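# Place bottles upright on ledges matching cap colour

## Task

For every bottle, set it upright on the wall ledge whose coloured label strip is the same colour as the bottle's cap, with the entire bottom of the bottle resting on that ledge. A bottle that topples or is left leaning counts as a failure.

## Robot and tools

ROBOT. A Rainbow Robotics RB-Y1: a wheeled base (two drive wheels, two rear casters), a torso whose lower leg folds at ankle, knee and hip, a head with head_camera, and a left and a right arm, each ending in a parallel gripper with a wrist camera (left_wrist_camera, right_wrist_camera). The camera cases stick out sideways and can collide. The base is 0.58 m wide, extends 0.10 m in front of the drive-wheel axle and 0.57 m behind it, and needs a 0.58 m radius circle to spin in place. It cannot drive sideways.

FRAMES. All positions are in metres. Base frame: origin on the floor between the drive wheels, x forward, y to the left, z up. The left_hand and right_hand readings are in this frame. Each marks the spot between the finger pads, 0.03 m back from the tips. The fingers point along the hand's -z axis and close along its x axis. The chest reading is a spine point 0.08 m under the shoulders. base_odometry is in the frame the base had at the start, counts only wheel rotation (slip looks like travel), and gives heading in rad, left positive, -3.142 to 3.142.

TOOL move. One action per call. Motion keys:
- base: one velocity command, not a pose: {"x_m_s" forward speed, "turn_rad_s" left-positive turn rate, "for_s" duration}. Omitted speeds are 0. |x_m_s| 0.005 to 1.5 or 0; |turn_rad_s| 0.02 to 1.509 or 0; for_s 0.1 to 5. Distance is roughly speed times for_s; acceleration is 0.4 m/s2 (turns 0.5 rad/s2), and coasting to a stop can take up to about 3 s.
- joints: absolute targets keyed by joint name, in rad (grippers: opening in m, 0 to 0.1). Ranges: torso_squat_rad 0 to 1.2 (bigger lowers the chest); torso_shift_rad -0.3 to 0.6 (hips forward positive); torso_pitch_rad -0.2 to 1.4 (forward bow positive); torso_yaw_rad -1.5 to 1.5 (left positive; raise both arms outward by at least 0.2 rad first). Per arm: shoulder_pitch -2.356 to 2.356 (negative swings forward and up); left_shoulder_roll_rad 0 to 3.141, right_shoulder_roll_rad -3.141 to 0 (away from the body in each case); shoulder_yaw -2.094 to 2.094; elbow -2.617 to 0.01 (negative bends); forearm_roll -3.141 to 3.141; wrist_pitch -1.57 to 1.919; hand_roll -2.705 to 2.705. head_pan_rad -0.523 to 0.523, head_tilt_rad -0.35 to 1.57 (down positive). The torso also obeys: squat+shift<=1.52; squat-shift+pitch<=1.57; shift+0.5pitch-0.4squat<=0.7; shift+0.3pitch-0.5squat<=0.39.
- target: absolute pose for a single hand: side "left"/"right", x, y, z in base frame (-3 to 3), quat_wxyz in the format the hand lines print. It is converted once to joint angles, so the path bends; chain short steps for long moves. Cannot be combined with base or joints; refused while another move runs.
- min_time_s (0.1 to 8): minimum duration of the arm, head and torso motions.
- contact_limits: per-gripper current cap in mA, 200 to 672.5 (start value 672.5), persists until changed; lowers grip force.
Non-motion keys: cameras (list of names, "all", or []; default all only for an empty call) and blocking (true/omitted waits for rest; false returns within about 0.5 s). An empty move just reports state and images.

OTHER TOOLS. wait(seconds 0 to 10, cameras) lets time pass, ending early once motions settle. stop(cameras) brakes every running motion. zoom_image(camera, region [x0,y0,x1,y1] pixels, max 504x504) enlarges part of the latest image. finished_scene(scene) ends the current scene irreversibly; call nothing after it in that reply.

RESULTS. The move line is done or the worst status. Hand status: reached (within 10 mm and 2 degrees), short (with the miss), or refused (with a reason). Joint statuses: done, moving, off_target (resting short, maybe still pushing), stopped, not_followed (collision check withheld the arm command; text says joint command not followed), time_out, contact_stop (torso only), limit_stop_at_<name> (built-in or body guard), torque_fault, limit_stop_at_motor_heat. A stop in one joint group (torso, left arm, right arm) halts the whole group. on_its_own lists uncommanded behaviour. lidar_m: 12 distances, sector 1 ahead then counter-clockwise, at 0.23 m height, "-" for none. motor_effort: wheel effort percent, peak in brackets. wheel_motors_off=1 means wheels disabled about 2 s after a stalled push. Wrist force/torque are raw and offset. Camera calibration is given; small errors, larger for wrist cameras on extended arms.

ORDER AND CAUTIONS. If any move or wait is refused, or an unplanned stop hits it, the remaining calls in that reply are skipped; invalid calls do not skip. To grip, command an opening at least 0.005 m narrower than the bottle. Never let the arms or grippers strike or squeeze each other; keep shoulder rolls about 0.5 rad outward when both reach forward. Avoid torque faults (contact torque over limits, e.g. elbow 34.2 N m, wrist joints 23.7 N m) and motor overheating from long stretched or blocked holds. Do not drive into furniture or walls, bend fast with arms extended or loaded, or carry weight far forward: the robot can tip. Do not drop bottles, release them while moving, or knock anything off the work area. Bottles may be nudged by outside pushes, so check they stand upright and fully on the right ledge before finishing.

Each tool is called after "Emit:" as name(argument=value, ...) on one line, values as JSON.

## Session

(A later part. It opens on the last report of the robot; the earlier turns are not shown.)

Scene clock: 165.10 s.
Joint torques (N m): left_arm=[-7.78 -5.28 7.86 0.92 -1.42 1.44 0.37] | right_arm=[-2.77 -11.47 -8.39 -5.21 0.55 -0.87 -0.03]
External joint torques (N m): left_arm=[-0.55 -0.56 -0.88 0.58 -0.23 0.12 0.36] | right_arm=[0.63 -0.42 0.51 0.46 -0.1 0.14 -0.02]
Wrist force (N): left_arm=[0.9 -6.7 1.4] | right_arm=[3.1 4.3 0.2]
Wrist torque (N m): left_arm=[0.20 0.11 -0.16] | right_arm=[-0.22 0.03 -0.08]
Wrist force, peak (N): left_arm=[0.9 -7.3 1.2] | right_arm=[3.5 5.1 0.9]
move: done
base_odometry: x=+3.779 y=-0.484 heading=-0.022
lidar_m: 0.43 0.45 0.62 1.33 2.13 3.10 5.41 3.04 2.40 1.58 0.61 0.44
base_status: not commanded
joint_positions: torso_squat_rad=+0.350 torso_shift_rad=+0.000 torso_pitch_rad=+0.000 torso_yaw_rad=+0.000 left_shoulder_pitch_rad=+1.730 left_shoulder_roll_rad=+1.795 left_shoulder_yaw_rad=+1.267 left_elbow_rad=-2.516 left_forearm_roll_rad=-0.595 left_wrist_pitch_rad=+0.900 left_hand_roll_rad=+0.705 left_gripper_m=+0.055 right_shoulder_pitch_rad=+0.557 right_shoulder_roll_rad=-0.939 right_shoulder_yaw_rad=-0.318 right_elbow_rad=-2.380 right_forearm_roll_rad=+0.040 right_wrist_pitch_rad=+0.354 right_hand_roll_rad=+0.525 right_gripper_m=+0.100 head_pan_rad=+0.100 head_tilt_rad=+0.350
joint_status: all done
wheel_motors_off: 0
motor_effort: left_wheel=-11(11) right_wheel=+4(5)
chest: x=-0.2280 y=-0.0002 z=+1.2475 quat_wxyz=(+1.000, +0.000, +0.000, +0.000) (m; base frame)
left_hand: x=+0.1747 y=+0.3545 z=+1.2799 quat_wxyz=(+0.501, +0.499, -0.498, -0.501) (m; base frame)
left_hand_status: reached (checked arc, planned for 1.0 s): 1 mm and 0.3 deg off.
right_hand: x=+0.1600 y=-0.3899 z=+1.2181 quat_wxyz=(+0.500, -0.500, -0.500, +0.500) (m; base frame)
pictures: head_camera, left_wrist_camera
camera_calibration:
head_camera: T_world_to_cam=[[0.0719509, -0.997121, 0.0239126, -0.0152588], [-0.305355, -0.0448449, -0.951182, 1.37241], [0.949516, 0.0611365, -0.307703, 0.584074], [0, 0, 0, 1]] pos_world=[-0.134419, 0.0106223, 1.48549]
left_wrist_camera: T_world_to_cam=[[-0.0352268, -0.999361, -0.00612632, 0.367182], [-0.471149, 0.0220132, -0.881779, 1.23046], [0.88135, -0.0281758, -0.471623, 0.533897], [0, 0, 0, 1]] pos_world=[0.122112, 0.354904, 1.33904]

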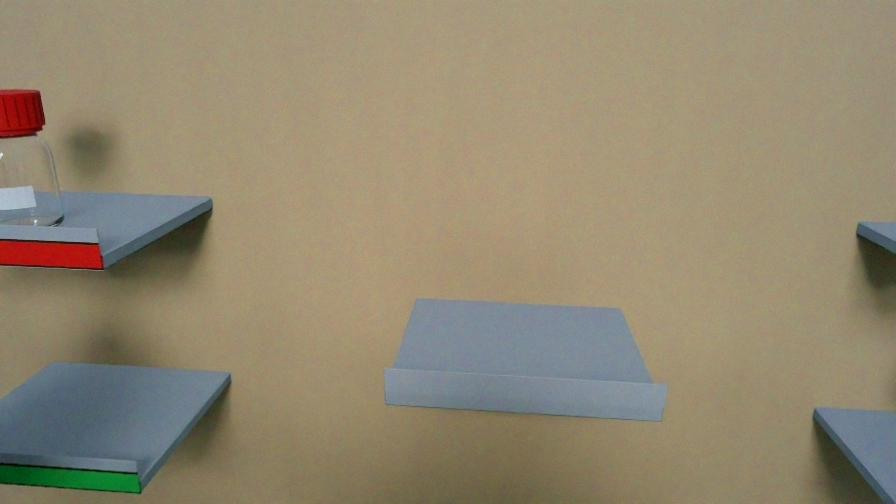

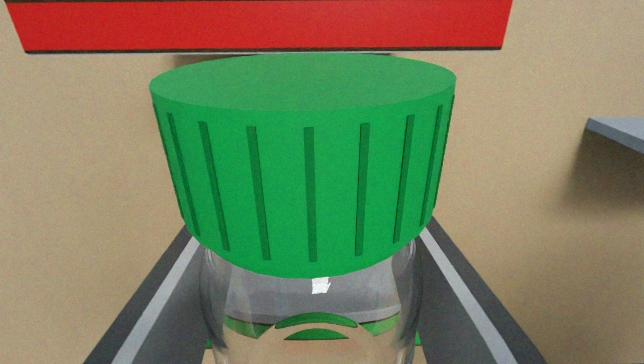

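Emit:
move(target={"side": "left", "x": 0.18, "y": 0.368, "z": 1.236, "quat_wxyz": [0.5, 0.5, -0.5, -0.5]}, min_time_s=0.7)

Emit:
move(target={"side": "left", "x": 0.24, "y": 0.368, "z": 1.236, "quat_wxyz": [0.5, 0.5, -0.5, -0.5]}, min_time_s=0.7, cameras=["left_wrist_camera"])

Emit:
move(target={"side": "left", "x": 0.30, "y": 0.368, "z": 1.235, "quat_wxyz": [0.5, 0.5, -0.5, -0.5]}, min_time_s=0.7, cameras=["left_wrist_camera"])

Scene clock: 166.87 s.
Joint torques (N m): left_arm=[-9.35 -5.07 7.24 0.24 -1.34 1.77 0.38] | right_arm=[-2.62 -12.07 -8.22 -4.95 0.59 -0.85 -0.07]
External joint torques (N m): left_arm=[-1.05 1.13 -1.18 0.62 -0.22 0.24 0.36] | right_arm=[0.78 -1.02 0.69 0.72 -0.06 0.15 -0.06]
Wrist force (N): left_arm=[1.3 -6.3 1.2] | right_arm=[3.4 4.9 -0.1]
Wrist torque (N m): left_arm=[0.13 0.16 -0.16] | right_arm=[-0.30 0.09 -0.09]
Wrist force, peak (N): left_arm=[1.3 -7.2 1.2] | right_arm=[3.1 5.8 0.3]
move: done
base_odometry: x=+3.779 y=-0.484 heading=-0.022
lidar_m: 0.42 0.45 0.63 1.33 2.13 3.09 5.41 3.03 2.41 1.57 0.61 0.44
base_status: not commanded
joint_positions: torso_squat_rad=+0.350 torso_shift_rad=+0.000 torso_pitch_rad=+0.000 torso_yaw_rad=+0.000 left_shoulder_pitch_rad=+1.807 left_shoulder_roll_rad=+1.908 left_shoulder_yaw_rad=+1.154 left_elbow_rad=-2.415 left_forearm_roll_rad=-0.801 left_wrist_pitch_rad=+1.002 left_hand_roll_rad=+0.850 left_gripper_m=+0.055 right_shoulder_pitch_rad=+0.557 right_shoulder_roll_rad=-0.939 right_shoulder_yaw_rad=-0.318 right_elbow_rad=-2.380 right_forearm_roll_rad=+0.040 right_wrist_pitch_rad=+0.354 right_hand_roll_rad=+0.525 right_gripper_m=+0.100 head_pan_rad=+0.100 head_tilt_rad=+0.350
joint_status: all done
wheel_motors_off: 0
motor_effort: left_wheel=-11(11) right_wheel=+4(6)
chest: x=-0.2280 y=-0.0002 z=+1.2475 quat_wxyz=(+1.000, +0.000, +0.000, +0.000) (m; base frame)
left_hand: x=+0.1796 y=+0.3674 z=+1.2362 quat_wxyz=(+0.501, +0.499, -0.499, -0.501) (m; base frame)
left_hand_status: reached (checked arc, planned for 0.7 s): 1 mm and 0.2 deg off.
right_hand: x=+0.1600 y=-0.3899 z=+1.2181 quat_wxyz=(+0.500, -0.500, -0.500, +0.500) (m; base frame)
pictures: none

Scene clock: 167.90 s.
Joint torques (N m): left_arm=[-13.47 -6.46 11.13 1.5 -1.28 1.71 0.43] | right_arm=[-2.78 -11.7 -8.03 -5.21 0.41 -0.99 -0.17]
External joint torques (N m): left_arm=[-1.76 0.3 1.62 0.66 -0.21 0.17 0.41] | right_arm=[0.62 -0.65 0.88 0.46 -0.24 0.01 -0.16]
Wrist force (N): left_arm=[1.4 -6.6 1.0] | right_arm=[2.9 4.6 0.6]
Wrist torque (N m): left_arm=[0.20 0.16 -0.15] | right_arm=[-0.22 0.00 -0.05]
Wrist force, peak (N): left_arm=[0.7 -7.2 1.9] | right_arm=[4.1 5.3 1.4]
move: done
base_odometry: x=+3.779 y=-0.484 heading=-0.022
lidar_m: 0.42 0.45 0.63 1.33 2.13 3.10 5.41 3.03 2.41 1.58 0.60 0.44
base_status: not commanded
joint_positions: torso_squat_rad=+0.350 torso_shift_rad=+0.000 torso_pitch_rad=+0.000 torso_yaw_rad=+0.000 left_shoulder_pitch_rad=+1.757 left_shoulder_roll_rad=+2.080 left_shoulder_yaw_rad=+1.206 left_elbow_rad=-2.212 left_forearm_roll_rad=-0.689 left_wrist_pitch_rad=+0.952 left_hand_roll_rad=+0.862 left_gripper_m=+0.055 right_shoulder_pitch_rad=+0.557 right_shoulder_roll_rad=-0.939 right_shoulder_yaw_rad=-0.318 right_elbow_rad=-2.380 right_forearm_roll_rad=+0.040 right_wrist_pitch_rad=+0.354 right_hand_roll_rad=+0.525 right_gripper_m=+0.100 head_pan_rad=+0.100 head_tilt_rad=+0.350
joint_status: all done
wheel_motors_off: 0
motor_effort: left_wheel=-11(11) right_wheel=+4(5)
chest: x=-0.2280 y=-0.0002 z=+1.2475 quat_wxyz=(+1.000, +0.000, +0.000, +0.000) (m; base frame)
left_hand: x=+0.2399 y=+0.3680 z=+1.2358 quat_wxyz=(+0.500, +0.500, -0.500, -0.500) (m; base frame)
left_hand_status: reached (checked arc, planned for 0.7 s): 0 mm and 0.0 deg off.
right_hand: x=+0.1600 y=-0.3899 z=+1.2181 quat_wxyz=(+0.500, -0.500, -0.500, +0.500) (m; base frame)
pictures: left_wrist_camera
camera_calibration:
left_wrist_camera: T_world_to_cam=[[-0.0359394, -0.999341, -0.00510534, 0.381686], [-0.467282, 0.0213203, -0.883851, 1.22381], [0.883377, -0.0293794, -0.467741, 0.451165], [0, 0, 0, 1]] pos_world=[0.187033, 0.368598, 1.29464]

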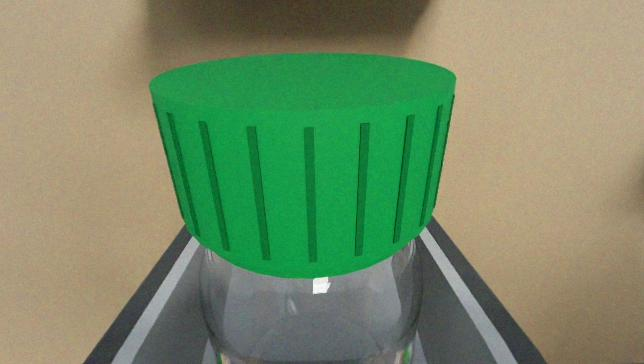

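Scene clock: 168.93 s.
Joint torques (N m): left_arm=[-16.44 -7.2 11.75 2.76 -1.29 1.78 0.41] | right_arm=[-2.69 -12.03 -8.19 -5.05 0.47 -0.99 -0.39]
External joint torques (N m): left_arm=[-1.41 0.31 1.53 0.77 -0.33 0.18 0.39] | right_arm=[0.71 -0.98 0.72 0.62 -0.18 0.02 -0.38]
Wrist force (N): left_arm=[0.9 -6.7 1.3] | right_arm=[3.3 4.9 1.1]
Wrist torque (N m): left_arm=[0.20 0.11 -0.15] | right_arm=[-0.29 0.05 -0.04]
Wrist force, peak (N): left_arm=[1.3 -7.5 0.5] | right_arm=[3.6 5.3 -0.2]
move: done
base_odometry: x=+3.779 y=-0.484 heading=-0.022
lidar_m: 0.42 0.45 0.63 1.33 2.13 3.10 5.41 3.03 2.41 1.58 0.61 0.44
base_status: not commanded
joint_positions: torso_squat_rad=+0.350 torso_shift_rad=+0.000 torso_pitch_rad=+0.000 torso_yaw_rad=+0.000 left_shoulder_pitch_rad=+1.727 left_shoulder_roll_rad=+2.249 left_shoulder_yaw_rad=+1.241 left_elbow_rad=-1.976 left_forearm_roll_rad=-0.625 left_wrist_pitch_rad=+0.875 left_hand_roll_rad=+0.900 left_gripper_m=+0.055 right_shoulder_pitch_rad=+0.557 right_shoulder_roll_rad=-0.939 right_shoulder_yaw_rad=-0.318 right_elbow_rad=-2.380 right_forearm_roll_rad=+0.040 right_wrist_pitch_rad=+0.354 right_hand_roll_rad=+0.525 right_gripper_m=+0.100 head_pan_rad=+0.100 head_tilt_rad=+0.350
joint_status: all done
wheel_motors_off: 0
motor_effort: left_wheel=-11(11) right_wheel=+4(5)
chest: x=-0.2280 y=-0.0002 z=+1.2475 quat_wxyz=(+1.000, +0.000, +0.000, +0.000) (m; base frame)
left_hand: x=+0.2999 y=+0.3680 z=+1.2348 quat_wxyz=(+0.500, +0.500, -0.500, -0.500) (m; base frame)
left_hand_status: reached (checked arc, planned for 0.7 s): 0 mm and 0.0 deg off.
right_hand: x=+0.1600 y=-0.3899 z=+1.2181 quat_wxyz=(+0.500, -0.500, -0.500, +0.500) (m; base frame)
pictures: left_wrist_camera
camera_calibration:
left_wrist_camera: T_world_to_cam=[[-0.0360742, -0.999336, -0.00514757, 0.383824], [-0.467277, 0.0214205, -0.883852, 1.25093], [0.883375, -0.0294789, -0.467739, 0.397726], [0, 0, 0, 1]] pos_world=[0.247033, 0.368498, 1.29364]

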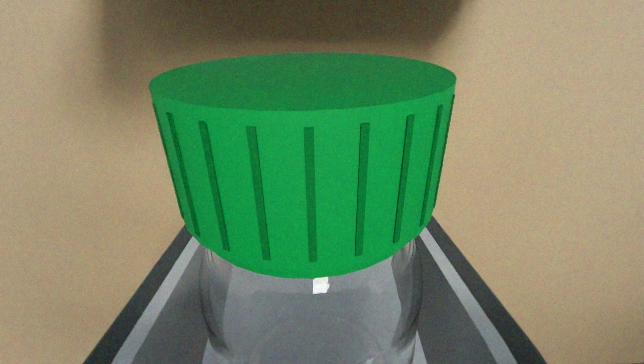

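Now lower and release.

Emit:
move(target={"side": "left", "x": 0.302, "y": 0.368, "z": 1.210, "quat_wxyz": [0.5, 0.5, -0.5, -0.5]}, min_time_s=0.7, cameras=["left_wrist_camera"])

Emit:
move(target={"side": "left", "x": 0.302, "y": 0.368, "z": 1.206, "quat_wxyz": [0.5, 0.5, -0.5, -0.5]}, min_time_s=0.4)

Emit:
move(target={"side": "left", "x": 0.302, "y": 0.368, "z": 1.202, "quat_wxyz": [0.5, 0.5, -0.5, -0.5]}, min_time_s=0.4, cameras=["head_camera", "left_wrist_camera"])

Scene clock: 170.93 s.
Joint torques (N m): left_arm=[-16.5 -7.17 8.56 2.72 -1.35 1.91 0.37] | right_arm=[-3.23 -12.06 -8.03 -5.16 0.69 -1.1 -0.05]
External joint torques (N m): left_arm=[-1 1.13 -1.33 0.89 -0.41 0.25 0.35] | right_arm=[0.17 -1.02 0.88 0.51 0.04 -0.09 -0.04]
Wrist force (N): left_arm=[0.9 -6.9 1.0] | right_arm=[3.2 4.6 0.8]
Wrist torque (N m): left_arm=[0.20 0.12 -0.15] | right_arm=[-0.27 0.05 -0.04]
Wrist force, peak (N): left_arm=[1.5 -7.2 0.9] | right_arm=[3.8 5.1 0.3]
move: done
base_odometry: x=+3.779 y=-0.484 heading=-0.022
lidar_m: 0.43 0.44 0.63 1.32 2.13 3.10 5.41 3.02 2.41 1.58 0.60 0.45
base_status: not commanded
joint_positions: torso_squat_rad=+0.350 torso_shift_rad=+0.000 torso_pitch_rad=+0.000 torso_yaw_rad=+0.000 left_shoulder_pitch_rad=+1.779 left_shoulder_roll_rad=+2.307 left_shoulder_yaw_rad=+1.224 left_elbow_rad=-1.931 left_forearm_roll_rad=-0.681 left_wrist_pitch_rad=+0.926 left_hand_roll_rad=+0.952 left_gripper_m=+0.055 right_shoulder_pitch_rad=+0.557 right_shoulder_roll_rad=-0.939 right_shoulder_yaw_rad=-0.318 right_elbow_rad=-2.380 right_forearm_roll_rad=+0.040 right_wrist_pitch_rad=+0.354 right_hand_roll_rad=+0.525 right_gripper_m=+0.100 head_pan_rad=+0.100 head_tilt_rad=+0.350
joint_status: all done
wheel_motors_off: 0
motor_effort: left_wheel=-11(11) right_wheel=+4(6)
chest: x=-0.2280 y=-0.0002 z=+1.2475 quat_wxyz=(+1.000, +0.000, +0.000, +0.000) (m; base frame)
left_hand: x=+0.3020 y=+0.3679 z=+1.2103 quat_wxyz=(+0.500, +0.500, -0.500, -0.500) (m; base frame)
left_hand_status: reached (checked arc, planned for 0.7 s): 0 mm and 0.0 deg off.
right_hand: x=+0.1600 y=-0.3899 z=+1.2181 quat_wxyz=(+0.500, -0.500, -0.500, +0.500) (m; base frame)
pictures: left_wrist_camera
camera_calibration:
left_wrist_camera: T_world_to_cam=[[-0.0360667, -0.999337, -0.0049479, 0.383513], [-0.466611, 0.0212181, -0.884208, 1.23048], [0.883727, -0.0295817, -0.467067, 0.383548], [0, 0, 0, 1]] pos_world=[0.249037, 0.368497, 1.26904]

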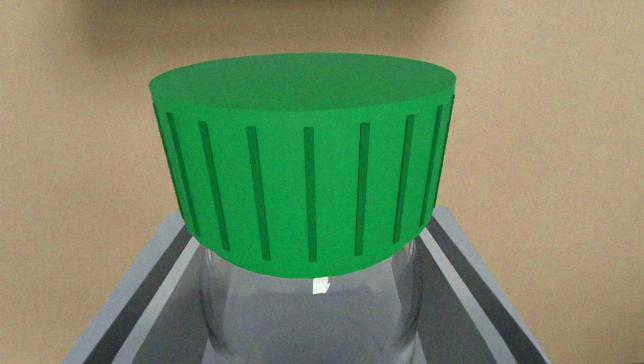

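Scene clock: 171.67 s.
Joint torques (N m): left_arm=[-16.38 -7.1 8.23 2.78 -1.23 2.15 0.53] | right_arm=[-2.97 -11.57 -8.05 -4.87 0.78 -1.03 -0.12]
External joint torques (N m): left_arm=[-0.82 1.32 -1.6 0.98 -0.3 0.48 0.51] | right_arm=[0.43 -0.52 0.85 0.81 0.13 -0.03 -0.11]
Wrist force (N): left_arm=[1.2 -6.7 1.2] | right_arm=[3.0 4.7 0.7]
Wrist torque (N m): left_arm=[0.18 0.14 -0.15] | right_arm=[-0.24 0.06 -0.04]
Wrist force, peak (N): left_arm=[1.0 -7.1 1.0] | right_arm=[4.3 4.9 0.5]
move: done
base_odometry: x=+3.779 y=-0.484 heading=-0.022
lidar_m: 0.42 0.45 0.62 1.33 2.14 3.09 5.41 3.02 2.40 1.58 0.60 0.45
base_status: not commanded
joint_positions: torso_squat_rad=+0.350 torso_shift_rad=+0.000 torso_pitch_rad=+0.000 torso_yaw_rad=+0.000 left_shoulder_pitch_rad=+1.788 left_shoulder_roll_rad=+2.316 left_shoulder_yaw_rad=+1.222 left_elbow_rad=-1.924 left_forearm_roll_rad=-0.689 left_wrist_pitch_rad=+0.934 left_hand_roll_rad=+0.959 left_gripper_m=+0.055 right_shoulder_pitch_rad=+0.557 right_shoulder_roll_rad=-0.939 right_shoulder_yaw_rad=-0.318 right_elbow_rad=-2.380 right_forearm_roll_rad=+0.040 right_wrist_pitch_rad=+0.354 right_hand_roll_rad=+0.525 right_gripper_m=+0.100 head_pan_rad=+0.100 head_tilt_rad=+0.350
joint_status: all done
wheel_motors_off: 0
motor_effort: left_wheel=-10(11) right_wheel=+5(6)
chest: x=-0.2280 y=-0.0002 z=+1.2475 quat_wxyz=(+1.000, +0.000, +0.000, +0.000) (m; base frame)
left_hand: x=+0.3020 y=+0.3679 z=+1.2063 quat_wxyz=(+0.500, +0.500, -0.500, -0.500) (m; base frame)
left_hand_status: reached (checked arc, planned for 0.4 s): 0 mm and 0.0 deg off.
right_hand: x=+0.1600 y=-0.3899 z=+1.2181 quat_wxyz=(+0.500, -0.500, -0.500, +0.500) (m; base frame)
pictures: none

Scene clock: 172.40 s.
Joint torques (N m): left_arm=[-16.39 -7.26 7.82 2.73 -1.21 2.03 0.6] | right_arm=[-2.83 -11.67 -8.05 -5.12 0.68 -0.94 -0.16]
External joint torques (N m): left_arm=[-0.77 1.29 -1.95 0.96 -0.28 0.35 0.59] | right_arm=[0.57 -0.62 0.86 0.55 0.03 0.07 -0.15]
Wrist force (N): left_arm=[0.9 -6.8 1.2] | right_arm=[3.2 4.6 0.7]
Wrist torque (N m): left_arm=[0.19 0.12 -0.16] | right_arm=[-0.28 0.07 -0.08]
Wrist force, peak (N): left_arm=[1.1 -7.1 1.2] | right_arm=[2.9 5.6 1.5]
move: done
base_odometry: x=+3.779 y=-0.484 heading=-0.022
lidar_m: 0.42 0.45 0.62 1.32 2.13 3.09 5.41 3.02 2.41 1.58 0.60 0.45
base_status: not commanded
joint_positions: torso_squat_rad=+0.350 torso_shift_rad=+0.000 torso_pitch_rad=+0.000 torso_yaw_rad=+0.000 left_shoulder_pitch_rad=+1.797 left_shoulder_roll_rad=+2.325 left_shoulder_yaw_rad=+1.220 left_elbow_rad=-1.917 left_forearm_roll_rad=-0.697 left_wrist_pitch_rad=+0.942 left_hand_roll_rad=+0.966 left_gripper_m=+0.055 right_shoulder_pitch_rad=+0.557 right_shoulder_roll_rad=-0.939 right_shoulder_yaw_rad=-0.318 right_elbow_rad=-2.380 right_forearm_roll_rad=+0.040 right_wrist_pitch_rad=+0.354 right_hand_roll_rad=+0.525 right_gripper_m=+0.100 head_pan_rad=+0.100 head_tilt_rad=+0.350
joint_status: all done
wheel_motors_off: 0
motor_effort: left_wheel=-10(11) right_wheel=+4(5)
chest: x=-0.2280 y=-0.0002 z=+1.2475 quat_wxyz=(+1.000, +0.000, +0.000, +0.000) (m; base frame)
left_hand: x=+0.3020 y=+0.3679 z=+1.2023 quat_wxyz=(+0.500, +0.500, -0.500, -0.500) (m; base frame)
left_hand_status: reached (checked arc, planned for 0.4 s): 0 mm and 0.0 deg off.
right_hand: x=+0.1600 y=-0.3899 z=+1.2181 quat_wxyz=(+0.500, -0.500, -0.500, +0.500) (m; base frame)
pictures: head_camera, left_wrist_camera
camera_calibration:
head_camera: T_world_to_cam=[[0.0719509, -0.997121, 0.0239126, -0.0152588], [-0.305355, -0.0448449, -0.951182, 1.37241], [0.949516, 0.0611365, -0.307703, 0.584074], [0, 0, 0, 1]] pos_world=[-0.134419, 0.0106223, 1.48549]
left_wrist_camera: T_world_to_cam=[[-0.0360667, -0.999337, -0.0049479, 0.383474], [-0.466611, 0.0212181, -0.884208, 1.2235], [0.883727, -0.0295817, -0.467067, 0.379858], [0, 0, 0, 1]] pos_world=[0.249037, 0.368497, 1.26114]

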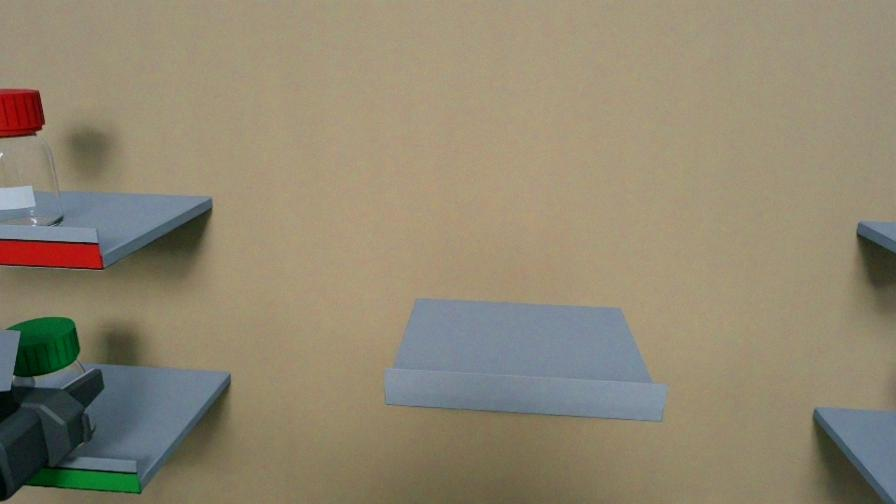

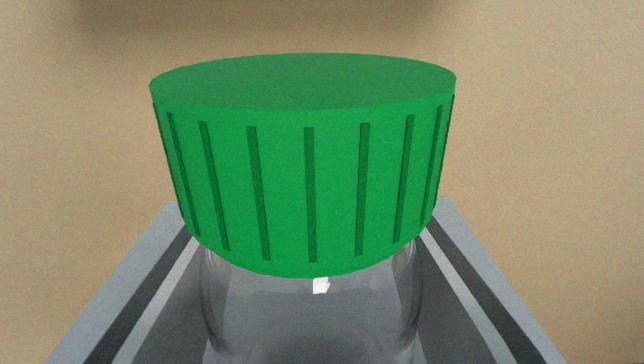

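Emit:
move(target={"side": "left", "x": 0.302, "y": 0.368, "z": 1.199, "quat_wxyz": [0.5, 0.5, -0.5, -0.5]}, min_time_s=0.4)

Emit:
move(target={"side": "left", "x": 0.302, "y": 0.368, "z": 1.196, "quat_wxyz": [0.5, 0.5, -0.5, -0.5]}, min_time_s=0.4)

Scene clock: 173.43 s.
Joint torques (N m): left_arm=[-15.36 -7.02 7.3 2.72 -0.96 1.97 0.63] | right_arm=[-2.97 -12.14 -8.24 -5.05 0.7 -0.95 -0.16]
External joint torques (N m): left_arm=[0.3 1.61 -2.42 0.97 -0.03 0.29 0.61] | right_arm=[0.43 -1.1 0.66 0.63 0.05 0.06 -0.16]
Wrist force (N): left_arm=[1.5 -4.2 1.1] | right_arm=[3.3 4.3 0.7]
Wrist torque (N m): left_arm=[0.16 0.13 -0.13] | right_arm=[-0.21 0.04 -0.04]
Wrist force, peak (N): left_arm=[0.8 -7.0 1.1] | right_arm=[3.0 5.5 0.2]
move: done
base_odometry: x=+3.779 y=-0.484 heading=-0.022
lidar_m: 0.42 0.45 0.63 1.33 2.13 3.09 5.41 3.03 2.41 1.58 0.60 0.44
base_status: not commanded
joint_positions: torso_squat_rad=+0.350 torso_shift_rad=+0.000 torso_pitch_rad=+0.000 torso_yaw_rad=+0.000 left_shoulder_pitch_rad=+1.804 left_shoulder_roll_rad=+2.331 left_shoulder_yaw_rad=+1.219 left_elbow_rad=-1.912 left_forearm_roll_rad=-0.703 left_wrist_pitch_rad=+0.948 left_hand_roll_rad=+0.972 left_gripper_m=+0.055 right_shoulder_pitch_rad=+0.557 right_shoulder_roll_rad=-0.939 right_shoulder_yaw_rad=-0.318 right_elbow_rad=-2.380 right_forearm_roll_rad=+0.040 right_wrist_pitch_rad=+0.354 right_hand_roll_rad=+0.525 right_gripper_m=+0.100 head_pan_rad=+0.100 head_tilt_rad=+0.350
joint_status: all done
wheel_motors_off: 0
motor_effort: left_wheel=-11(11) right_wheel=+4(6)
chest: x=-0.2280 y=-0.0002 z=+1.2475 quat_wxyz=(+1.000, +0.000, +0.000, +0.000) (m; base frame)
left_hand: x=+0.3021 y=+0.3679 z=+1.1996 quat_wxyz=(+0.500, +0.500, -0.500, -0.500) (m; base frame)
left_hand_status: reached (checked arc, planned for 0.4 s): 1 mm and 0.1 deg off.
right_hand: x=+0.1600 y=-0.3899 z=+1.2181 quat_wxyz=(+0.500, -0.500, -0.500, +0.500) (m; base frame)
pictures: none

Scene clock: 174.17 s.
Joint torques (N m): left_arm=[-9.21 -4.37 2.97 1.28 0.14 -0.57 0.81] | right_arm=[-2.8 -11.63 -7.82 -4.93 0.57 -0.82 -0.06]
External joint torques (N m): left_arm=[6.51 4.34 -6.73 -0.47 1.06 -2.26 0.8] | right_arm=[0.61 -0.58 1.09 0.74 -0.08 0.19 -0.05]
Wrist force (N): left_arm=[1.3 6.7 2.5] | right_arm=[3.9 5.1 0.2]
Wrist torque (N m): left_arm=[0.09 0.14 -0.35] | right_arm=[-0.31 0.15 -0.09]
Wrist force, peak (N): left_arm=[0.8 8.2 1.3] | right_arm=[3.9 5.1 0.2]
move: done
base_odometry: x=+3.779 y=-0.484 heading=-0.022
lidar_m: 0.42 0.45 0.62 1.33 2.13 3.09 5.41 3.03 2.42 1.58 0.61 0.44
base_status: not commanded
joint_positions: torso_squat_rad=+0.350 torso_shift_rad=+0.000 torso_pitch_rad=+0.000 torso_yaw_rad=+0.000 left_shoulder_pitch_rad=+1.809 left_shoulder_roll_rad=+2.337 left_shoulder_yaw_rad=+1.218 left_elbow_rad=-1.906 left_forearm_roll_rad=-0.709 left_wrist_pitch_rad=+0.955 left_hand_roll_rad=+0.977 left_gripper_m=+0.055 right_shoulder_pitch_rad=+0.557 right_shoulder_roll_rad=-0.939 right_shoulder_yaw_rad=-0.318 right_elbow_rad=-2.380 right_forearm_roll_rad=+0.040 right_wrist_pitch_rad=+0.354 right_hand_roll_rad=+0.525 right_gripper_m=+0.100 head_pan_rad=+0.100 head_tilt_rad=+0.350
joint_status: all done
wheel_motors_off: 0
motor_effort: left_wheel=-11(11) right_wheel=+4(6)
chest: x=-0.2281 y=-0.0002 z=+1.2475 quat_wxyz=(+1.000, +0.000, +0.000, +0.000) (m; base frame)
left_hand: x=+0.3024 y=+0.3679 z=+1.1982 quat_wxyz=(+0.499, +0.501, -0.501, -0.499) (m; base frame)
left_hand_status: reached (checked arc, planned for 0.4 s): 2 mm and 0.2 deg off.
right_hand: x=+0.1599 y=-0.3900 z=+1.2181 quat_wxyz=(+0.500, -0.500, -0.500, +0.500) (m; base frame)
pictures: none

Emit:
move(joints={"left_gripper_m": 0.1})

Emit:
move(target={"side": "left", "x": 0.235, "y": 0.368, "z": 1.201, "quat_wxyz": [0.5, 0.5, -0.5, -0.5]}, min_time_s=0.6)

Emit:
move(target={"side": "left", "x": 0.17, "y": 0.365, "z": 1.21, "quat_wxyz": [0.5, 0.5, -0.5, -0.5]}, min_time_s=0.6)

Emit:
move(joints={"head_pan_rad": 0.45, "head_tilt_rad": 0.35}, cameras=["head_camera", "left_wrist_camera"])

Scene clock: 175.53 s.
Joint torques (N m): left_arm=[-15.11 -6.67 7.41 1.39 -0.67 1.44 0.55] | right_arm=[-2.77 -11.62 -7.97 -4.96 0.42 -1.05 -0.32]
External joint torques (N m): left_arm=[0.6 2.06 -2.27 -0.35 0.25 -0.24 0.53] | right_arm=[0.63 -0.58 0.94 0.71 -0.23 -0.05 -0.31]
Wrist force (N): left_arm=[1.1 -5.1 0.8] | right_arm=[3.3 3.9 -0.2]
Wrist torque (N m): left_arm=[0.21 0.14 -0.14] | right_arm=[-0.19 0.10 -0.05]
Wrist force, peak (N): left_arm=[1.1 7.1 2.2] | right_arm=[3.6 5.3 1.4]
move: done
base_odometry: x=+3.779 y=-0.484 heading=-0.022
lidar_m: 0.42 0.44 0.63 1.33 2.13 3.09 5.41 3.02 2.41 1.58 0.60 0.44
base_status: not commanded
joint_positions: torso_squat_rad=+0.350 torso_shift_rad=+0.000 torso_pitch_rad=+0.000 torso_yaw_rad=+0.000 left_shoulder_pitch_rad=+1.811 left_shoulder_roll_rad=+2.338 left_shoulder_yaw_rad=+1.217 left_elbow_rad=-1.906 left_forearm_roll_rad=-0.709 left_wrist_pitch_rad=+0.954 left_hand_roll_rad=+0.977 left_gripper_m=+0.100 right_shoulder_pitch_rad=+0.557 right_shoulder_roll_rad=-0.939 right_shoulder_yaw_rad=-0.318 right_elbow_rad=-2.380 right_forearm_roll_rad=+0.040 right_wrist_pitch_rad=+0.354 right_hand_roll_rad=+0.525 right_gripper_m=+0.100 head_pan_rad=+0.100 head_tilt_rad=+0.350
joint_status: all done
wheel_motors_off: 0
motor_effort: left_wheel=-10(11) right_wheel=+5(6)
chest: x=-0.2281 y=-0.0002 z=+1.2475 quat_wxyz=(+1.000, +0.000, +0.000, +0.000) (m; base frame)
left_hand: x=+0.3021 y=+0.3680 z=+1.1967 quat_wxyz=(+0.500, +0.500, -0.500, -0.500) (m; base frame)
right_hand: x=+0.1599 y=-0.3899 z=+1.2181 quat_wxyz=(+0.500, -0.500, -0.500, +0.500) (m; base frame)
pictures: none

Scene clock: 176.53 s.
Joint torques (N m): left_arm=[-12.62 -6.94 7.2 0.22 -1.15 1.44 0.23] | right_arm=[-3.25 -11.65 -8.19 -5.09 0.63 -0.84 -0.07]
External joint torques (N m): left_arm=[-0.5 1.08 -1.72 -0.11 -0.09 -0.18 0.21] | right_arm=[0.15 -0.6 0.72 0.59 -0.02 0.17 -0.06]
Wrist force (N): left_arm=[1.2 -5.1 0.8] | right_arm=[2.9 4.2 0.7]
Wrist torque (N m): left_arm=[0.20 0.15 -0.04] | right_arm=[-0.19 0.02 -0.05]
Wrist force, peak (N): left_arm=[2.5 -5.9 1.4] | right_arm=[3.5 5.1 1.4]
move: done
base_odometry: x=+3.779 y=-0.484 heading=-0.022
lidar_m: 0.43 0.44 0.62 1.33 2.13 3.10 5.41 3.03 2.41 1.57 0.61 0.44
base_status: not commanded
joint_positions: torso_squat_rad=+0.350 torso_shift_rad=+0.000 torso_pitch_rad=+0.000 torso_yaw_rad=+0.000 left_shoulder_pitch_rad=+1.848 left_shoulder_roll_rad=+2.158 left_shoulder_yaw_rad=+1.178 left_elbow_rad=-2.171 left_forearm_roll_rad=-0.782 left_wrist_pitch_rad=+1.051 left_hand_roll_rad=+0.923 left_gripper_m=+0.100 right_shoulder_pitch_rad=+0.557 right_shoulder_roll_rad=-0.939 right_shoulder_yaw_rad=-0.318 right_elbow_rad=-2.380 right_forearm_roll_rad=+0.040 right_wrist_pitch_rad=+0.354 right_hand_roll_rad=+0.525 right_gripper_m=+0.100 head_pan_rad=+0.100 head_tilt_rad=+0.350
joint_status: all done
wheel_motors_off: 0
motor_effort: left_wheel=-10(11) right_wheel=+4(5)
chest: x=-0.2280 y=-0.0002 z=+1.2475 quat_wxyz=(+1.000, +0.000, +0.000, +0.000) (m; base frame)
left_hand: x=+0.2351 y=+0.3680 z=+1.2013 quat_wxyz=(+0.500, +0.500, -0.500, -0.500) (m; base frame)
left_hand_status: reached (checked arc, planned for 0.6 s): 0 mm and 0.0 deg off.
right_hand: x=+0.1600 y=-0.3899 z=+1.2180 quat_wxyz=(+0.500, -0.500, -0.500, +0.500) (m; base frame)
pictures: none

Scene clock: 177.47 s.
Joint torques (N m): left_arm=[-8.79 -6.44 6.03 -1.22 -1.09 1.46 0.06] | right_arm=[-2.98 -11.87 -8.07 -5.2 0.7 -0.76 -0.2]
External joint torques (N m): left_arm=[-0.29 0.96 -1.74 -0.17 0.06 -0.12 0.04] | right_arm=[0.42 -0.82 0.83 0.47 0.05 0.25 -0.19]
Wrist force (N): left_arm=[1.0 -4.9 1.4] | right_arm=[2.8 4.7 0.6]
Wrist torque (N m): left_arm=[0.17 0.12 -0.02] | right_arm=[-0.25 0.02 -0.06]
Wrist force, peak (N): left_arm=[0.9 -6.0 0.8] | right_arm=[3.6 5.6 0.6]
move: done
base_odometry: x=+3.779 y=-0.484 heading=-0.022
lidar_m: 0.43 0.44 0.62 1.32 2.13 3.10 5.41 3.03 2.41 1.57 0.59 0.44
base_status: not commanded
joint_positions: torso_squat_rad=+0.350 torso_shift_rad=+0.000 torso_pitch_rad=+0.000 torso_yaw_rad=+0.000 left_shoulder_pitch_rad=+1.899 left_shoulder_roll_rad=+1.977 left_shoulder_yaw_rad=+1.125 left_elbow_rad=-2.401 left_forearm_roll_rad=-0.893 left_wrist_pitch_rad=+1.114 left_hand_roll_rad=+0.885 left_gripper_m=+0.100 right_shoulder_pitch_rad=+0.557 right_shoulder_roll_rad=-0.939 right_shoulder_yaw_rad=-0.318 right_elbow_rad=-2.380 right_forearm_roll_rad=+0.040 right_wrist_pitch_rad=+0.354 right_hand_roll_rad=+0.525 right_gripper_m=+0.100 head_pan_rad=+0.100 head_tilt_rad=+0.350
joint_status: all done
wheel_motors_off: 0
motor_effort: left_wheel=-10(11) right_wheel=+4(6)
chest: x=-0.2280 y=-0.0002 z=+1.2475 quat_wxyz=(+1.000, +0.000, +0.000, +0.000) (m; base frame)
left_hand: x=+0.1701 y=+0.3650 z=+1.2102 quat_wxyz=(+0.500, +0.500, -0.500, -0.500) (m; base frame)
left_hand_status: reached (checked arc, planned for 0.6 s): 0 mm and 0.0 deg off.
right_hand: x=+0.1600 y=-0.3900 z=+1.2180 quat_wxyz=(+0.500, -0.500, -0.500, +0.500) (m; base frame)
pictures: none

Scene clock: 178.33 s.
Joint torques (N m): left_arm=[-8.73 -6.56 6.39 -1.48 -1.18 1.41 0.08] | right_arm=[-2.93 -11.78 -7.87 -5.15 0.47 -1.06 -0.17]
External joint torques (N m): left_arm=[-0.23 0.84 -1.38 -0.44 -0.03 -0.17 0.06] | right_arm=[0.47 -0.74 1.03 0.53 -0.18 -0.05 -0.16]
Wrist force (N): left_arm=[0.8 -5.0 1.0] | right_arm=[2.9 4.6 1.0]
Wrist torque (N m): left_arm=[0.18 0.10 -0.02] | right_arm=[-0.25 0.04 0.00]
Wrist force, peak (N): left_arm=[0.9 -5.3 1.2] | right_arm=[3.2 5.5 1.1]
move: done
base_odometry: x=+3.779 y=-0.484 heading=-0.022
lidar_m: 0.43 0.45 0.62 1.32 2.13 3.10 5.41 3.02 2.41 1.58 0.60 0.44
base_status: not commanded
joint_positions: torso_squat_rad=+0.350 torso_shift_rad=+0.000 torso_pitch_rad=+0.000 torso_yaw_rad=+0.000 left_shoulder_pitch_rad=+1.899 left_shoulder_roll_rad=+1.977 left_shoulder_yaw_rad=+1.125 left_elbow_rad=-2.401 left_forearm_roll_rad=-0.893 left_wrist_pitch_rad=+1.114 left_hand_roll_rad=+0.885 left_gripper_m=+0.100 right_shoulder_pitch_rad=+0.557 right_shoulder_roll_rad=-0.939 right_shoulder_yaw_rad=-0.318 right_elbow_rad=-2.380 right_forearm_roll_rad=+0.040 right_wrist_pitch_rad=+0.354 right_hand_roll_rad=+0.525 right_gripper_m=+0.100 head_pan_rad=+0.450 head_tilt_rad=+0.350
joint_status: all done
wheel_motors_off: 0
motor_effort: left_wheel=-10(11) right_wheel=+4(5)
chest: x=-0.2280 y=-0.0002 z=+1.2475 quat_wxyz=(+1.000, +0.000, +0.000, +0.000) (m; base frame)
left_hand: x=+0.1701 y=+0.3650 z=+1.2102 quat_wxyz=(+0.500, +0.500, -0.500, -0.500) (m; base frame)
right_hand: x=+0.1600 y=-0.3900 z=+1.2180 quat_wxyz=(+0.500, -0.500, -0.500, +0.500) (m; base frame)
pictures: head_camera, left_wrist_camera
camera_calibration:
head_camera: T_world_to_cam=[[0.409423, -0.912032, 0.0238892, 0.0542469], [-0.271208, -0.146666, -0.951281, 1.3796], [0.871102, 0.382997, -0.307399, 0.567681], [0, 0, 0, 1]] pos_world=[-0.14256, 0.0343949, 1.48559]
left_wrist_camera: T_world_to_cam=[[-0.0360212, -0.999338, -0.00509585, 0.375942], [-0.466292, 0.0213171, -0.884374, 1.16914], [0.883897, -0.02948, -0.466751, 0.499563], [0, 0, 0, 1]] pos_world=[0.117138, 0.365497, 1.26904]

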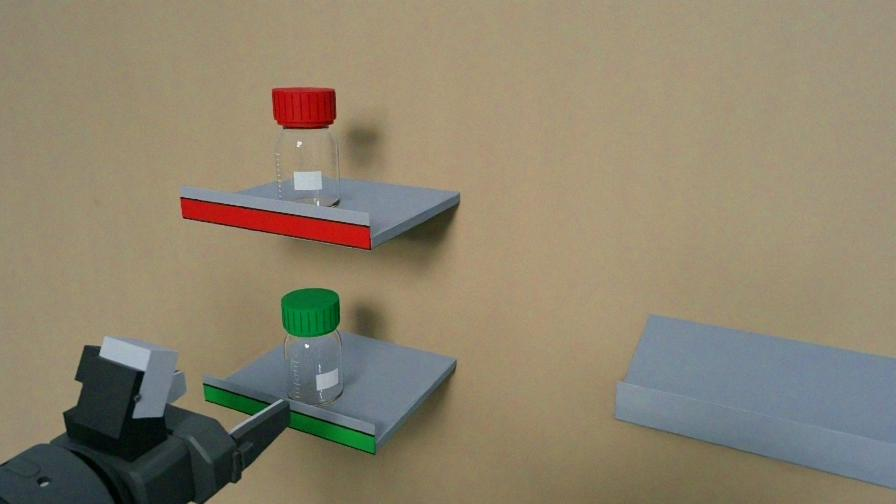

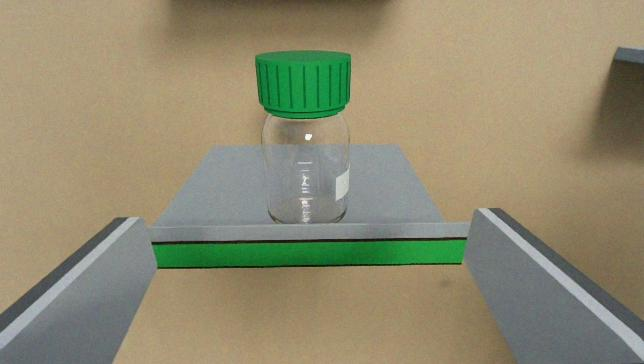

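Emit:
move(base={"x_m_s": -0.2, "for_s": 1.25})

Emit:
move(joints={"left_shoulder_pitch_rad": 0.335, "left_shoulder_roll_rad": 0.977, "left_shoulder_yaw_rad": -0.072, "left_elbow_rad": -2.523, "left_forearm_roll_rad": -0.404, "left_wrist_pitch_rad": 0.715, "left_hand_roll_rad": -0.328}, min_time_s=1.5)

Emit:
move(target={"side": "left", "x": 0.17, "y": 0.15, "z": 1.28, "quat_wxyz": [0.5, 0.5, -0.5, -0.5]}, min_time_s=1.0, cameras=["head_camera"])

Scene clock: 183.47 s.
Joint torques (N m): left_arm=[-8.9 -6.76 6.35 -1.51 -1.09 1.46 0.06] | right_arm=[-3.48 -11.94 -7.46 -5.06 0.39 -0.84 -0.13]
External joint torques (N m): left_arm=[-0.4 0.63 -1.42 -0.46 0.06 -0.12 0.05] | right_arm=[-0.07 -0.89 1.45 0.61 -0.26 0.16 -0.12]
Wrist force (N): left_arm=[1.3 -5.0 1.1] | right_arm=[3.0 4.3 0.7]
Wrist torque (N m): left_arm=[0.18 0.15 -0.03] | right_arm=[-0.23 -0.01 -0.03]
Wrist force, peak (N): left_arm=[1.0 -5.4 1.2] | right_arm=[3.4 5.4 0.9]
move: done
base_odometry: x=+3.526 y=-0.478 heading=-0.022
lidar_m: 0.68 0.71 1.00 1.37 2.05 2.91 5.16 2.83 2.38 2.33 0.96 0.69
base_status: done (sent for 1.27 of 1.27 s)
joint_positions: torso_squat_rad=+0.350 torso_shift_rad=+0.000 torso_pitch_rad=+0.000 torso_yaw_rad=+0.000 left_shoulder_pitch_rad=+1.899 left_shoulder_roll_rad=+1.977 left_shoulder_yaw_rad=+1.125 left_elbow_rad=-2.401 left_forearm_roll_rad=-0.893 left_wrist_pitch_rad=+1.114 left_hand_roll_rad=+0.885 left_gripper_m=+0.100 right_shoulder_pitch_rad=+0.557 right_shoulder_roll_rad=-0.939 right_shoulder_yaw_rad=-0.318 right_elbow_rad=-2.380 right_forearm_roll_rad=+0.040 right_wrist_pitch_rad=+0.354 right_hand_roll_rad=+0.525 right_gripper_m=+0.100 head_pan_rad=+0.450 head_tilt_rad=+0.350
joint_status: not commanded
wheel_motors_off: 0
motor_effort: left_wheel=+4(33) right_wheel=-2(20)
chest: x=-0.2281 y=-0.0002 z=+1.2475 quat_wxyz=(+1.000, +0.000, +0.000, +0.000) (m; base frame)
left_hand: x=+0.1700 y=+0.3650 z=+1.2103 quat_wxyz=(+0.500, +0.500, -0.500, -0.500) (m; base frame)
right_hand: x=+0.1599 y=-0.3900 z=+1.2181 quat_wxyz=(+0.500, -0.500, -0.500, +0.500) (m; base frame)
pictures: none

Scene clock: 185.27 s.
Joint torques (N m): left_arm=[-5.21 10.85 7.47 -7.07 -1.31 -0.57 0.67] | right_arm=[-2.87 -11.84 -7.81 -5.13 0.58 -0.84 0]
External joint torques (N m): left_arm=[0.55 1.76 -0.34 -0.23 -0.14 0.09 0.66] | right_arm=[0.53 -0.8 1.09 0.54 -0.07 0.16 0.01]
Wrist force (N): left_arm=[1.1 -5.2 1.1] | right_arm=[3.0 5.2 0.8]
Wrist torque (N m): left_arm=[0.20 0.13 -0.05] | right_arm=[-0.29 0.02 -0.05]
Wrist force, peak (N): left_arm=[2.1 -5.6 0.9] | right_arm=[3.9 5.4 0.4]
move: done
base_odometry: x=+3.526 y=-0.478 heading=-0.022
lidar_m: 0.68 0.71 0.99 1.37 2.04 2.91 5.16 2.83 2.38 2.33 0.94 0.71
base_status: not commanded
joint_positions: torso_squat_rad=+0.350 torso_shift_rad=+0.000 torso_pitch_rad=+0.000 torso_yaw_rad=+0.000 left_shoulder_pitch_rad=+0.335 left_shoulder_roll_rad=+0.977 left_shoulder_yaw_rad=-0.072 left_elbow_rad=-2.523 left_forearm_roll_rad=-0.404 left_wrist_pitch_rad=+0.715 left_hand_roll_rad=-0.328 left_gripper_m=+0.100 right_shoulder_pitch_rad=+0.557 right_shoulder_roll_rad=-0.939 right_shoulder_yaw_rad=-0.318 right_elbow_rad=-2.380 right_forearm_roll_rad=+0.040 right_wrist_pitch_rad=+0.354 right_hand_roll_rad=+0.525 right_gripper_m=+0.100 head_pan_rad=+0.450 head_tilt_rad=+0.350
joint_status: all done
wheel_motors_off: 0
motor_effort: left_wheel=+5(5) right_wheel=-2(5)
chest: x=-0.2280 y=-0.0002 z=+1.2475 quat_wxyz=(+1.000, +0.000, +0.000, +0.000) (m; base frame)
left_hand: x=+0.1698 y=+0.3035 z=+1.2083 quat_wxyz=(+0.500, +0.499, -0.500, -0.501) (m; base frame)
right_hand: x=+0.1600 y=-0.3899 z=+1.2180 quat_wxyz=(+0.500, -0.500, -0.500, +0.500) (m; base frame)
pictures: none

Scene clock: 186.63 s.
Joint torques (N m): left_arm=[-10.17 2.48 3.22 -6.83 -1.2 -1.74 0.64] | right_arm=[-3.19 -11.95 -7.7 -5.03 0.66 -0.94 -0.18]
External joint torques (N m): left_arm=[0.26 1.59 -0.72 -0.45 0.02 -0.15 0.63] | right_arm=[0.21 -0.9 1.2 0.64 0.02 0.07 -0.17]
Wrist force (N): left_arm=[1.0 -5.2 1.7] | right_arm=[3.3 4.3 1.2]
Wrist torque (N m): left_arm=[0.21 0.13 -0.01] | right_arm=[-0.17 0.06 -0.02]
Wrist force, peak (N): left_arm=[0.9 -5.9 1.5] | right_arm=[3.4 5.6 0.6]
move: short
base_odometry: x=+3.526 y=-0.478 heading=-0.022
lidar_m: 0.68 0.71 1.00 1.37 2.05 2.91 5.16 2.84 2.38 2.33 0.94 0.70
base_status: not commanded
joint_positions: torso_squat_rad=+0.350 torso_shift_rad=+0.000 torso_pitch_rad=+0.000 torso_yaw_rad=+0.000 left_shoulder_pitch_rad=-0.283 left_shoulder_roll_rad=+0.369 left_shoulder_yaw_rad=-0.583 left_elbow_rad=-2.617 left_forearm_roll_rad=-0.645 left_wrist_pitch_rad=+1.413 left_hand_roll_rad=-0.906 left_gripper_m=+0.100 right_shoulder_pitch_rad=+0.557 right_shoulder_roll_rad=-0.939 right_shoulder_yaw_rad=-0.318 right_elbow_rad=-2.380 right_forearm_roll_rad=+0.040 right_wrist_pitch_rad=+0.354 right_hand_roll_rad=+0.525 right_gripper_m=+0.100 head_pan_rad=+0.450 head_tilt_rad=+0.350
joint_status: all done
wheel_motors_off: 0
motor_effort: left_wheel=+5(5) right_wheel=-2(5)
chest: x=-0.2280 y=-0.0002 z=+1.2475 quat_wxyz=(+1.000, +0.000, +0.000, +0.000) (m; base frame)
left_hand: x=+0.1710 y=+0.1495 z=+1.2798 quat_wxyz=(+0.505, +0.529, -0.494, -0.470) (m; base frame)
left_hand_status: short (checked arc, as near as the solve gets, planned for 1.0 s): 1 mm and 4.8 deg off. The place is met; only the turn is off.
right_hand: x=+0.1600 y=-0.3899 z=+1.2181 quat_wxyz=(+0.500, -0.500, -0.500, +0.500) (m; base frame)
pictures: head_camera
camera_calibration:
head_camera: T_world_to_cam=[[0.409423, -0.912032, 0.0238892, 0.0542469], [-0.271208, -0.146666, -0.951281, 1.3796], [0.871102, 0.382997, -0.307399, 0.567681], [0, 0, 0, 1]] pos_world=[-0.14256, 0.0343949, 1.48559]

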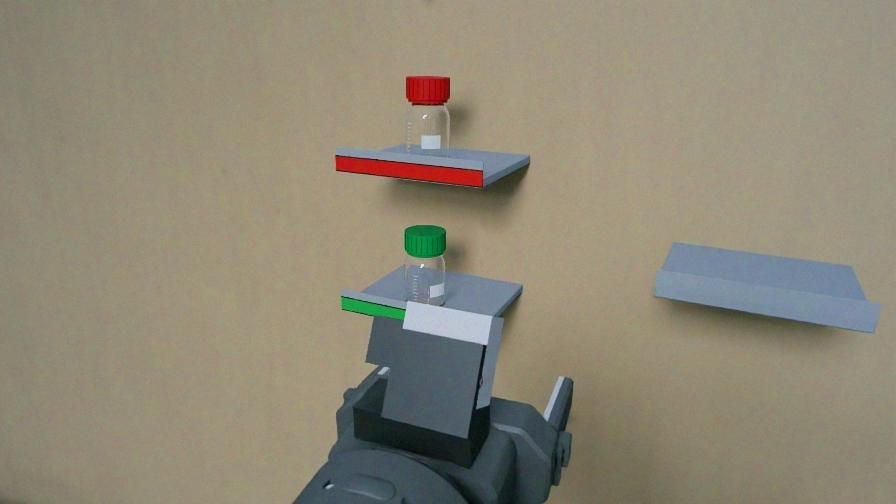

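Emit:
move(joints={"torso_yaw_rad": -0.7, "head_pan_rad": 0.0}, min_time_s=1.0)

Emit:
move(target={"side": "left", "x": 0.25, "y": -0.26, "z": 1.28, "quat_wxyz": [0.3337, 0.3337, -0.6234, -0.6234]}, min_time_s=1.0)

Emit:
move(target={"side": "left", "x": 0.33, "y": -0.38, "z": 1.24, "quat_wxyz": [0.3608, 0.3608, -0.6082, -0.6082]}, min_time_s=1.0)

Emit:
move(target={"side": "left", "x": 0.33, "y": -0.38, "z": 1.43, "quat_wxyz": [0.3608, 0.3608, -0.6082, -0.6082]}, min_time_s=1.0, cameras=["head_camera"])

Scene clock: 188.60 s.
Joint torques (N m): left_arm=[-10.63 1.79 3.35 -6.8 -1.32 -1.59 0.6] | right_arm=[-3.8 -11.79 -7.47 -5.43 0.42 -0.95 -0.12]
External joint torques (N m): left_arm=[-0.2 0.91 -0.59 -0.42 -0.1 0.01 0.59] | right_arm=[-0.41 -0.74 1.44 0.24 -0.23 0.05 -0.11]
Wrist force (N): left_arm=[0.8 -5.4 1.5] | right_arm=[3.1 4.9 0.3]
Wrist torque (N m): left_arm=[0.22 0.12 -0.04] | right_arm=[-0.32 0.00 -0.09]
Wrist force, peak (N): left_arm=[1.0 -5.5 1.6] | right_arm=[4.5 4.6 0.2]
move: done
base_odometry: x=+3.526 y=-0.478 heading=-0.022
lidar_m: 0.67 0.71 1.00 1.37 2.05 2.90 5.15 2.83 2.37 2.33 0.95 0.70
base_status: not commanded
joint_positions: torso_squat_rad=+0.350 torso_shift_rad=+0.000 torso_pitch_rad=+0.000 torso_yaw_rad=-0.700 left_shoulder_pitch_rad=-0.283 left_shoulder_roll_rad=+0.369 left_shoulder_yaw_rad=-0.583 left_elbow_rad=-2.617 left_forearm_roll_rad=-0.645 left_wrist_pitch_rad=+1.413 left_hand_roll_rad=-0.906 left_gripper_m=+0.100 right_shoulder_pitch_rad=+0.557 right_shoulder_roll_rad=-0.939 right_shoulder_yaw_rad=-0.318 right_elbow_rad=-2.380 right_forearm_roll_rad=+0.040 right_wrist_pitch_rad=+0.354 right_hand_roll_rad=+0.525 right_gripper_m=+0.100 head_pan_rad=+0.000 head_tilt_rad=+0.350
joint_status: all done
wheel_motors_off: 0
motor_effort: left_wheel=+4(8) right_wheel=-1(9)
chest: x=-0.2281 y=-0.0002 z=+1.2475 quat_wxyz=(+0.939, +0.000, +0.000, -0.343) (m; base frame)
left_hand: x=+0.1736 y=-0.1428 z=+1.2796 quat_wxyz=(+0.313, +0.327, -0.645, -0.615) (m; base frame)
right_hand: x=-0.1825 y=-0.5483 z=+1.2178 quat_wxyz=(+0.641, -0.641, -0.298, +0.298) (m; base frame)
pictures: none

Scene clock: 189.93 s.
Joint torques (N m): left_arm=[-17.24 1.29 6.35 -7.03 -1.32 -1.47 0.33] | right_arm=[-3.56 -12.26 -7.84 -4.85 0.73 -0.87 -0.01]
External joint torques (N m): left_arm=[0.13 0.33 1.27 0.34 -0.01 0 0.32] | right_arm=[-0.17 -1.21 1.07 0.81 0.08 0.13 -0.01]
Wrist force (N): left_arm=[0.7 -5.1 1.1] | right_arm=[3.0 4.4 1.0]
Wrist torque (N m): left_arm=[0.19 0.09 -0.13] | right_arm=[-0.22 0.03 -0.05]
Wrist force, peak (N): left_arm=[1.3 -6.1 0.7] | right_arm=[3.4 5.0 0.6]
move: done
base_odometry: x=+3.526 y=-0.478 heading=-0.022
lidar_m: 0.68 0.71 0.99 1.37 2.05 2.91 5.16 2.83 2.38 2.33 0.95 0.70
base_status: not commanded
joint_positions: torso_squat_rad=+0.350 torso_shift_rad=+0.000 torso_pitch_rad=+0.000 torso_yaw_rad=-0.700 left_shoulder_pitch_rad=-0.631 left_shoulder_roll_rad=+0.232 left_shoulder_yaw_rad=-0.463 left_elbow_rad=-2.019 left_forearm_roll_rad=-0.558 left_wrist_pitch_rad=+1.268 left_hand_roll_rad=-0.807 left_gripper_m=+0.100 right_shoulder_pitch_rad=+0.557 right_shoulder_roll_rad=-0.939 right_shoulder_yaw_rad=-0.318 right_elbow_rad=-2.380 right_forearm_roll_rad=+0.040 right_wrist_pitch_rad=+0.354 right_hand_roll_rad=+0.525 right_gripper_m=+0.100 head_pan_rad=+0.000 head_tilt_rad=+0.350
joint_status: all done
wheel_motors_off: 0
motor_effort: left_wheel=+5(5) right_wheel=-3(4)
chest: x=-0.2280 y=-0.0002 z=+1.2475 quat_wxyz=(+0.939, +0.000, +0.000, -0.343) (m; base frame)
left_hand: x=+0.2497 y=-0.2598 z=+1.2802 quat_wxyz=(+0.333, +0.334, -0.624, -0.623) (m; base frame)
left_hand_status: reached (checked arc, planned for 1.0 s): 0 mm and 0.0 deg off.
right_hand: x=-0.1824 y=-0.5482 z=+1.2179 quat_wxyz=(+0.641, -0.641, -0.298, +0.298) (m; base frame)
pictures: none

Scene clock: 191.50 s.
Joint torques (N m): left_arm=[-24.02 5.17 2.95 -8.11 -1.43 -0.58 -0.13] | right_arm=[-3.83 -11.99 -7.97 -5.06 0.47 -0.92 0.03]
External joint torques (N m): left_arm=[-0.1 1.31 -1.46 0.57 0.06 0.08 -0.15] | right_arm=[-0.44 -0.94 0.94 0.6 -0.18 0.08 0.04]
Wrist force (N): left_arm=[0.8 -5.2 1.2] | right_arm=[3.6 4.5 0.7]
Wrist torque (N m): left_arm=[0.18 0.09 -0.16] | right_arm=[-0.24 0.09 -0.04]
Wrist force, peak (N): left_arm=[-0.3 -6.6 0.7] | right_arm=[3.4 5.3 -0.4]
move: done
base_odometry: x=+3.526 y=-0.478 heading=-0.022
lidar_m: 0.68 0.71 1.00 1.37 2.05 2.91 5.16 2.83 2.38 2.33 0.94 0.70
base_status: not commanded
joint_positions: torso_squat_rad=+0.350 torso_shift_rad=+0.000 torso_pitch_rad=+0.000 torso_yaw_rad=-0.700 left_shoulder_pitch_rad=-1.051 left_shoulder_roll_rad=+0.094 left_shoulder_yaw_rad=-0.477 left_elbow_rad=-1.030 left_forearm_roll_rad=-0.749 left_wrist_pitch_rad=+0.946 left_hand_roll_rad=-0.328 left_gripper_m=+0.100 right_shoulder_pitch_rad=+0.557 right_shoulder_roll_rad=-0.939 right_shoulder_yaw_rad=-0.318 right_elbow_rad=-2.380 right_forearm_roll_rad=+0.040 right_wrist_pitch_rad=+0.354 right_hand_roll_rad=+0.525 right_gripper_m=+0.100 head_pan_rad=+0.000 head_tilt_rad=+0.350
joint_status: all done
wheel_motors_off: 0
motor_effort: left_wheel=+5(5) right_wheel=-4(5)
chest: x=-0.2280 y=-0.0002 z=+1.2475 quat_wxyz=(+0.939, +0.000, +0.000, -0.343) (m; base frame)
left_hand: x=+0.3295 y=-0.3795 z=+1.2406 quat_wxyz=(+0.360, +0.360, -0.608, -0.609) (m; base frame)
left_hand_status: reached (checked arc, planned for 1.1 s): 1 mm and 0.2 deg off.
right_hand: x=-0.1824 y=-0.5482 z=+1.2179 quat_wxyz=(+0.641, -0.641, -0.298, +0.298) (m; base frame)
pictures: none

Scene clock: 192.83 s.
Joint torques (N m): left_arm=[-24.68 8.7 4.28 -6.91 -1.37 -1.38 0.29] | right_arm=[-3.63 -11.57 -7.96 -5.16 0.44 -0.85 -0.07]
External joint torques (N m): left_arm=[0.28 0.72 0.26 0.77 -0.06 -0.06 0.28] | right_arm=[-0.24 -0.52 0.95 0.51 -0.21 0.16 -0.07]
Wrist force (N): left_arm=[0.7 -5.0 1.0] | right_arm=[3.5 4.0 0.6]
Wrist torque (N m): left_arm=[0.16 0.10 -0.02] | right_arm=[-0.15 0.05 -0.05]
Wrist force, peak (N): left_arm=[2.1 -5.6 1.9] | right_arm=[3.4 5.8 0.6]
move: done
base_odometry: x=+3.526 y=-0.478 heading=-0.022
lidar_m: 0.68 0.71 0.99 1.36 2.04 2.90 5.16 2.83 2.38 2.33 0.95 0.71
base_status: not commanded
joint_positions: torso_squat_rad=+0.350 torso_shift_rad=+0.000 torso_pitch_rad=+0.000 torso_yaw_rad=-0.700 left_shoulder_pitch_rad=-1.443 left_shoulder_roll_rad=+0.149 left_shoulder_yaw_rad=-0.281 left_elbow_rad=-0.992 left_forearm_roll_rad=-0.442 left_wrist_pitch_rad=+1.087 left_hand_roll_rad=-0.707 left_gripper_m=+0.100 right_shoulder_pitch_rad=+0.557 right_shoulder_roll_rad=-0.939 right_shoulder_yaw_rad=-0.318 right_elbow_rad=-2.380 right_forearm_roll_rad=+0.040 right_wrist_pitch_rad=+0.354 right_hand_roll_rad=+0.525 right_gripper_m=+0.100 head_pan_rad=+0.000 head_tilt_rad=+0.350
joint_status: all done
wheel_motors_off: 0
motor_effort: left_wheel=+5(6) right_wheel=-3(4)
chest: x=-0.2280 y=-0.0002 z=+1.2475 quat_wxyz=(+0.939, +0.000, +0.000, -0.343) (m; base frame)
left_hand: x=+0.3298 y=-0.3800 z=+1.4305 quat_wxyz=(+0.360, +0.361, -0.609, -0.608) (m; base frame)
left_hand_status: reached (checked arc, planned for 1.0 s): 1 mm and 0.1 deg off.
right_hand: x=-0.1824 y=-0.5482 z=+1.2179 quat_wxyz=(+0.641, -0.641, -0.298, +0.298) (m; base frame)
pictures: head_camera
camera_calibration:
head_camera: T_world_to_cam=[[-0.665193, -0.746287, 0.0239688, -0.181161], [-0.24524, 0.188046, -0.95105, 1.38609], [0.705249, -0.63851, -0.308106, 0.528749], [0, 0, 0, 1]] pos_world=[-0.153483, -0.0582352, 1.48549]

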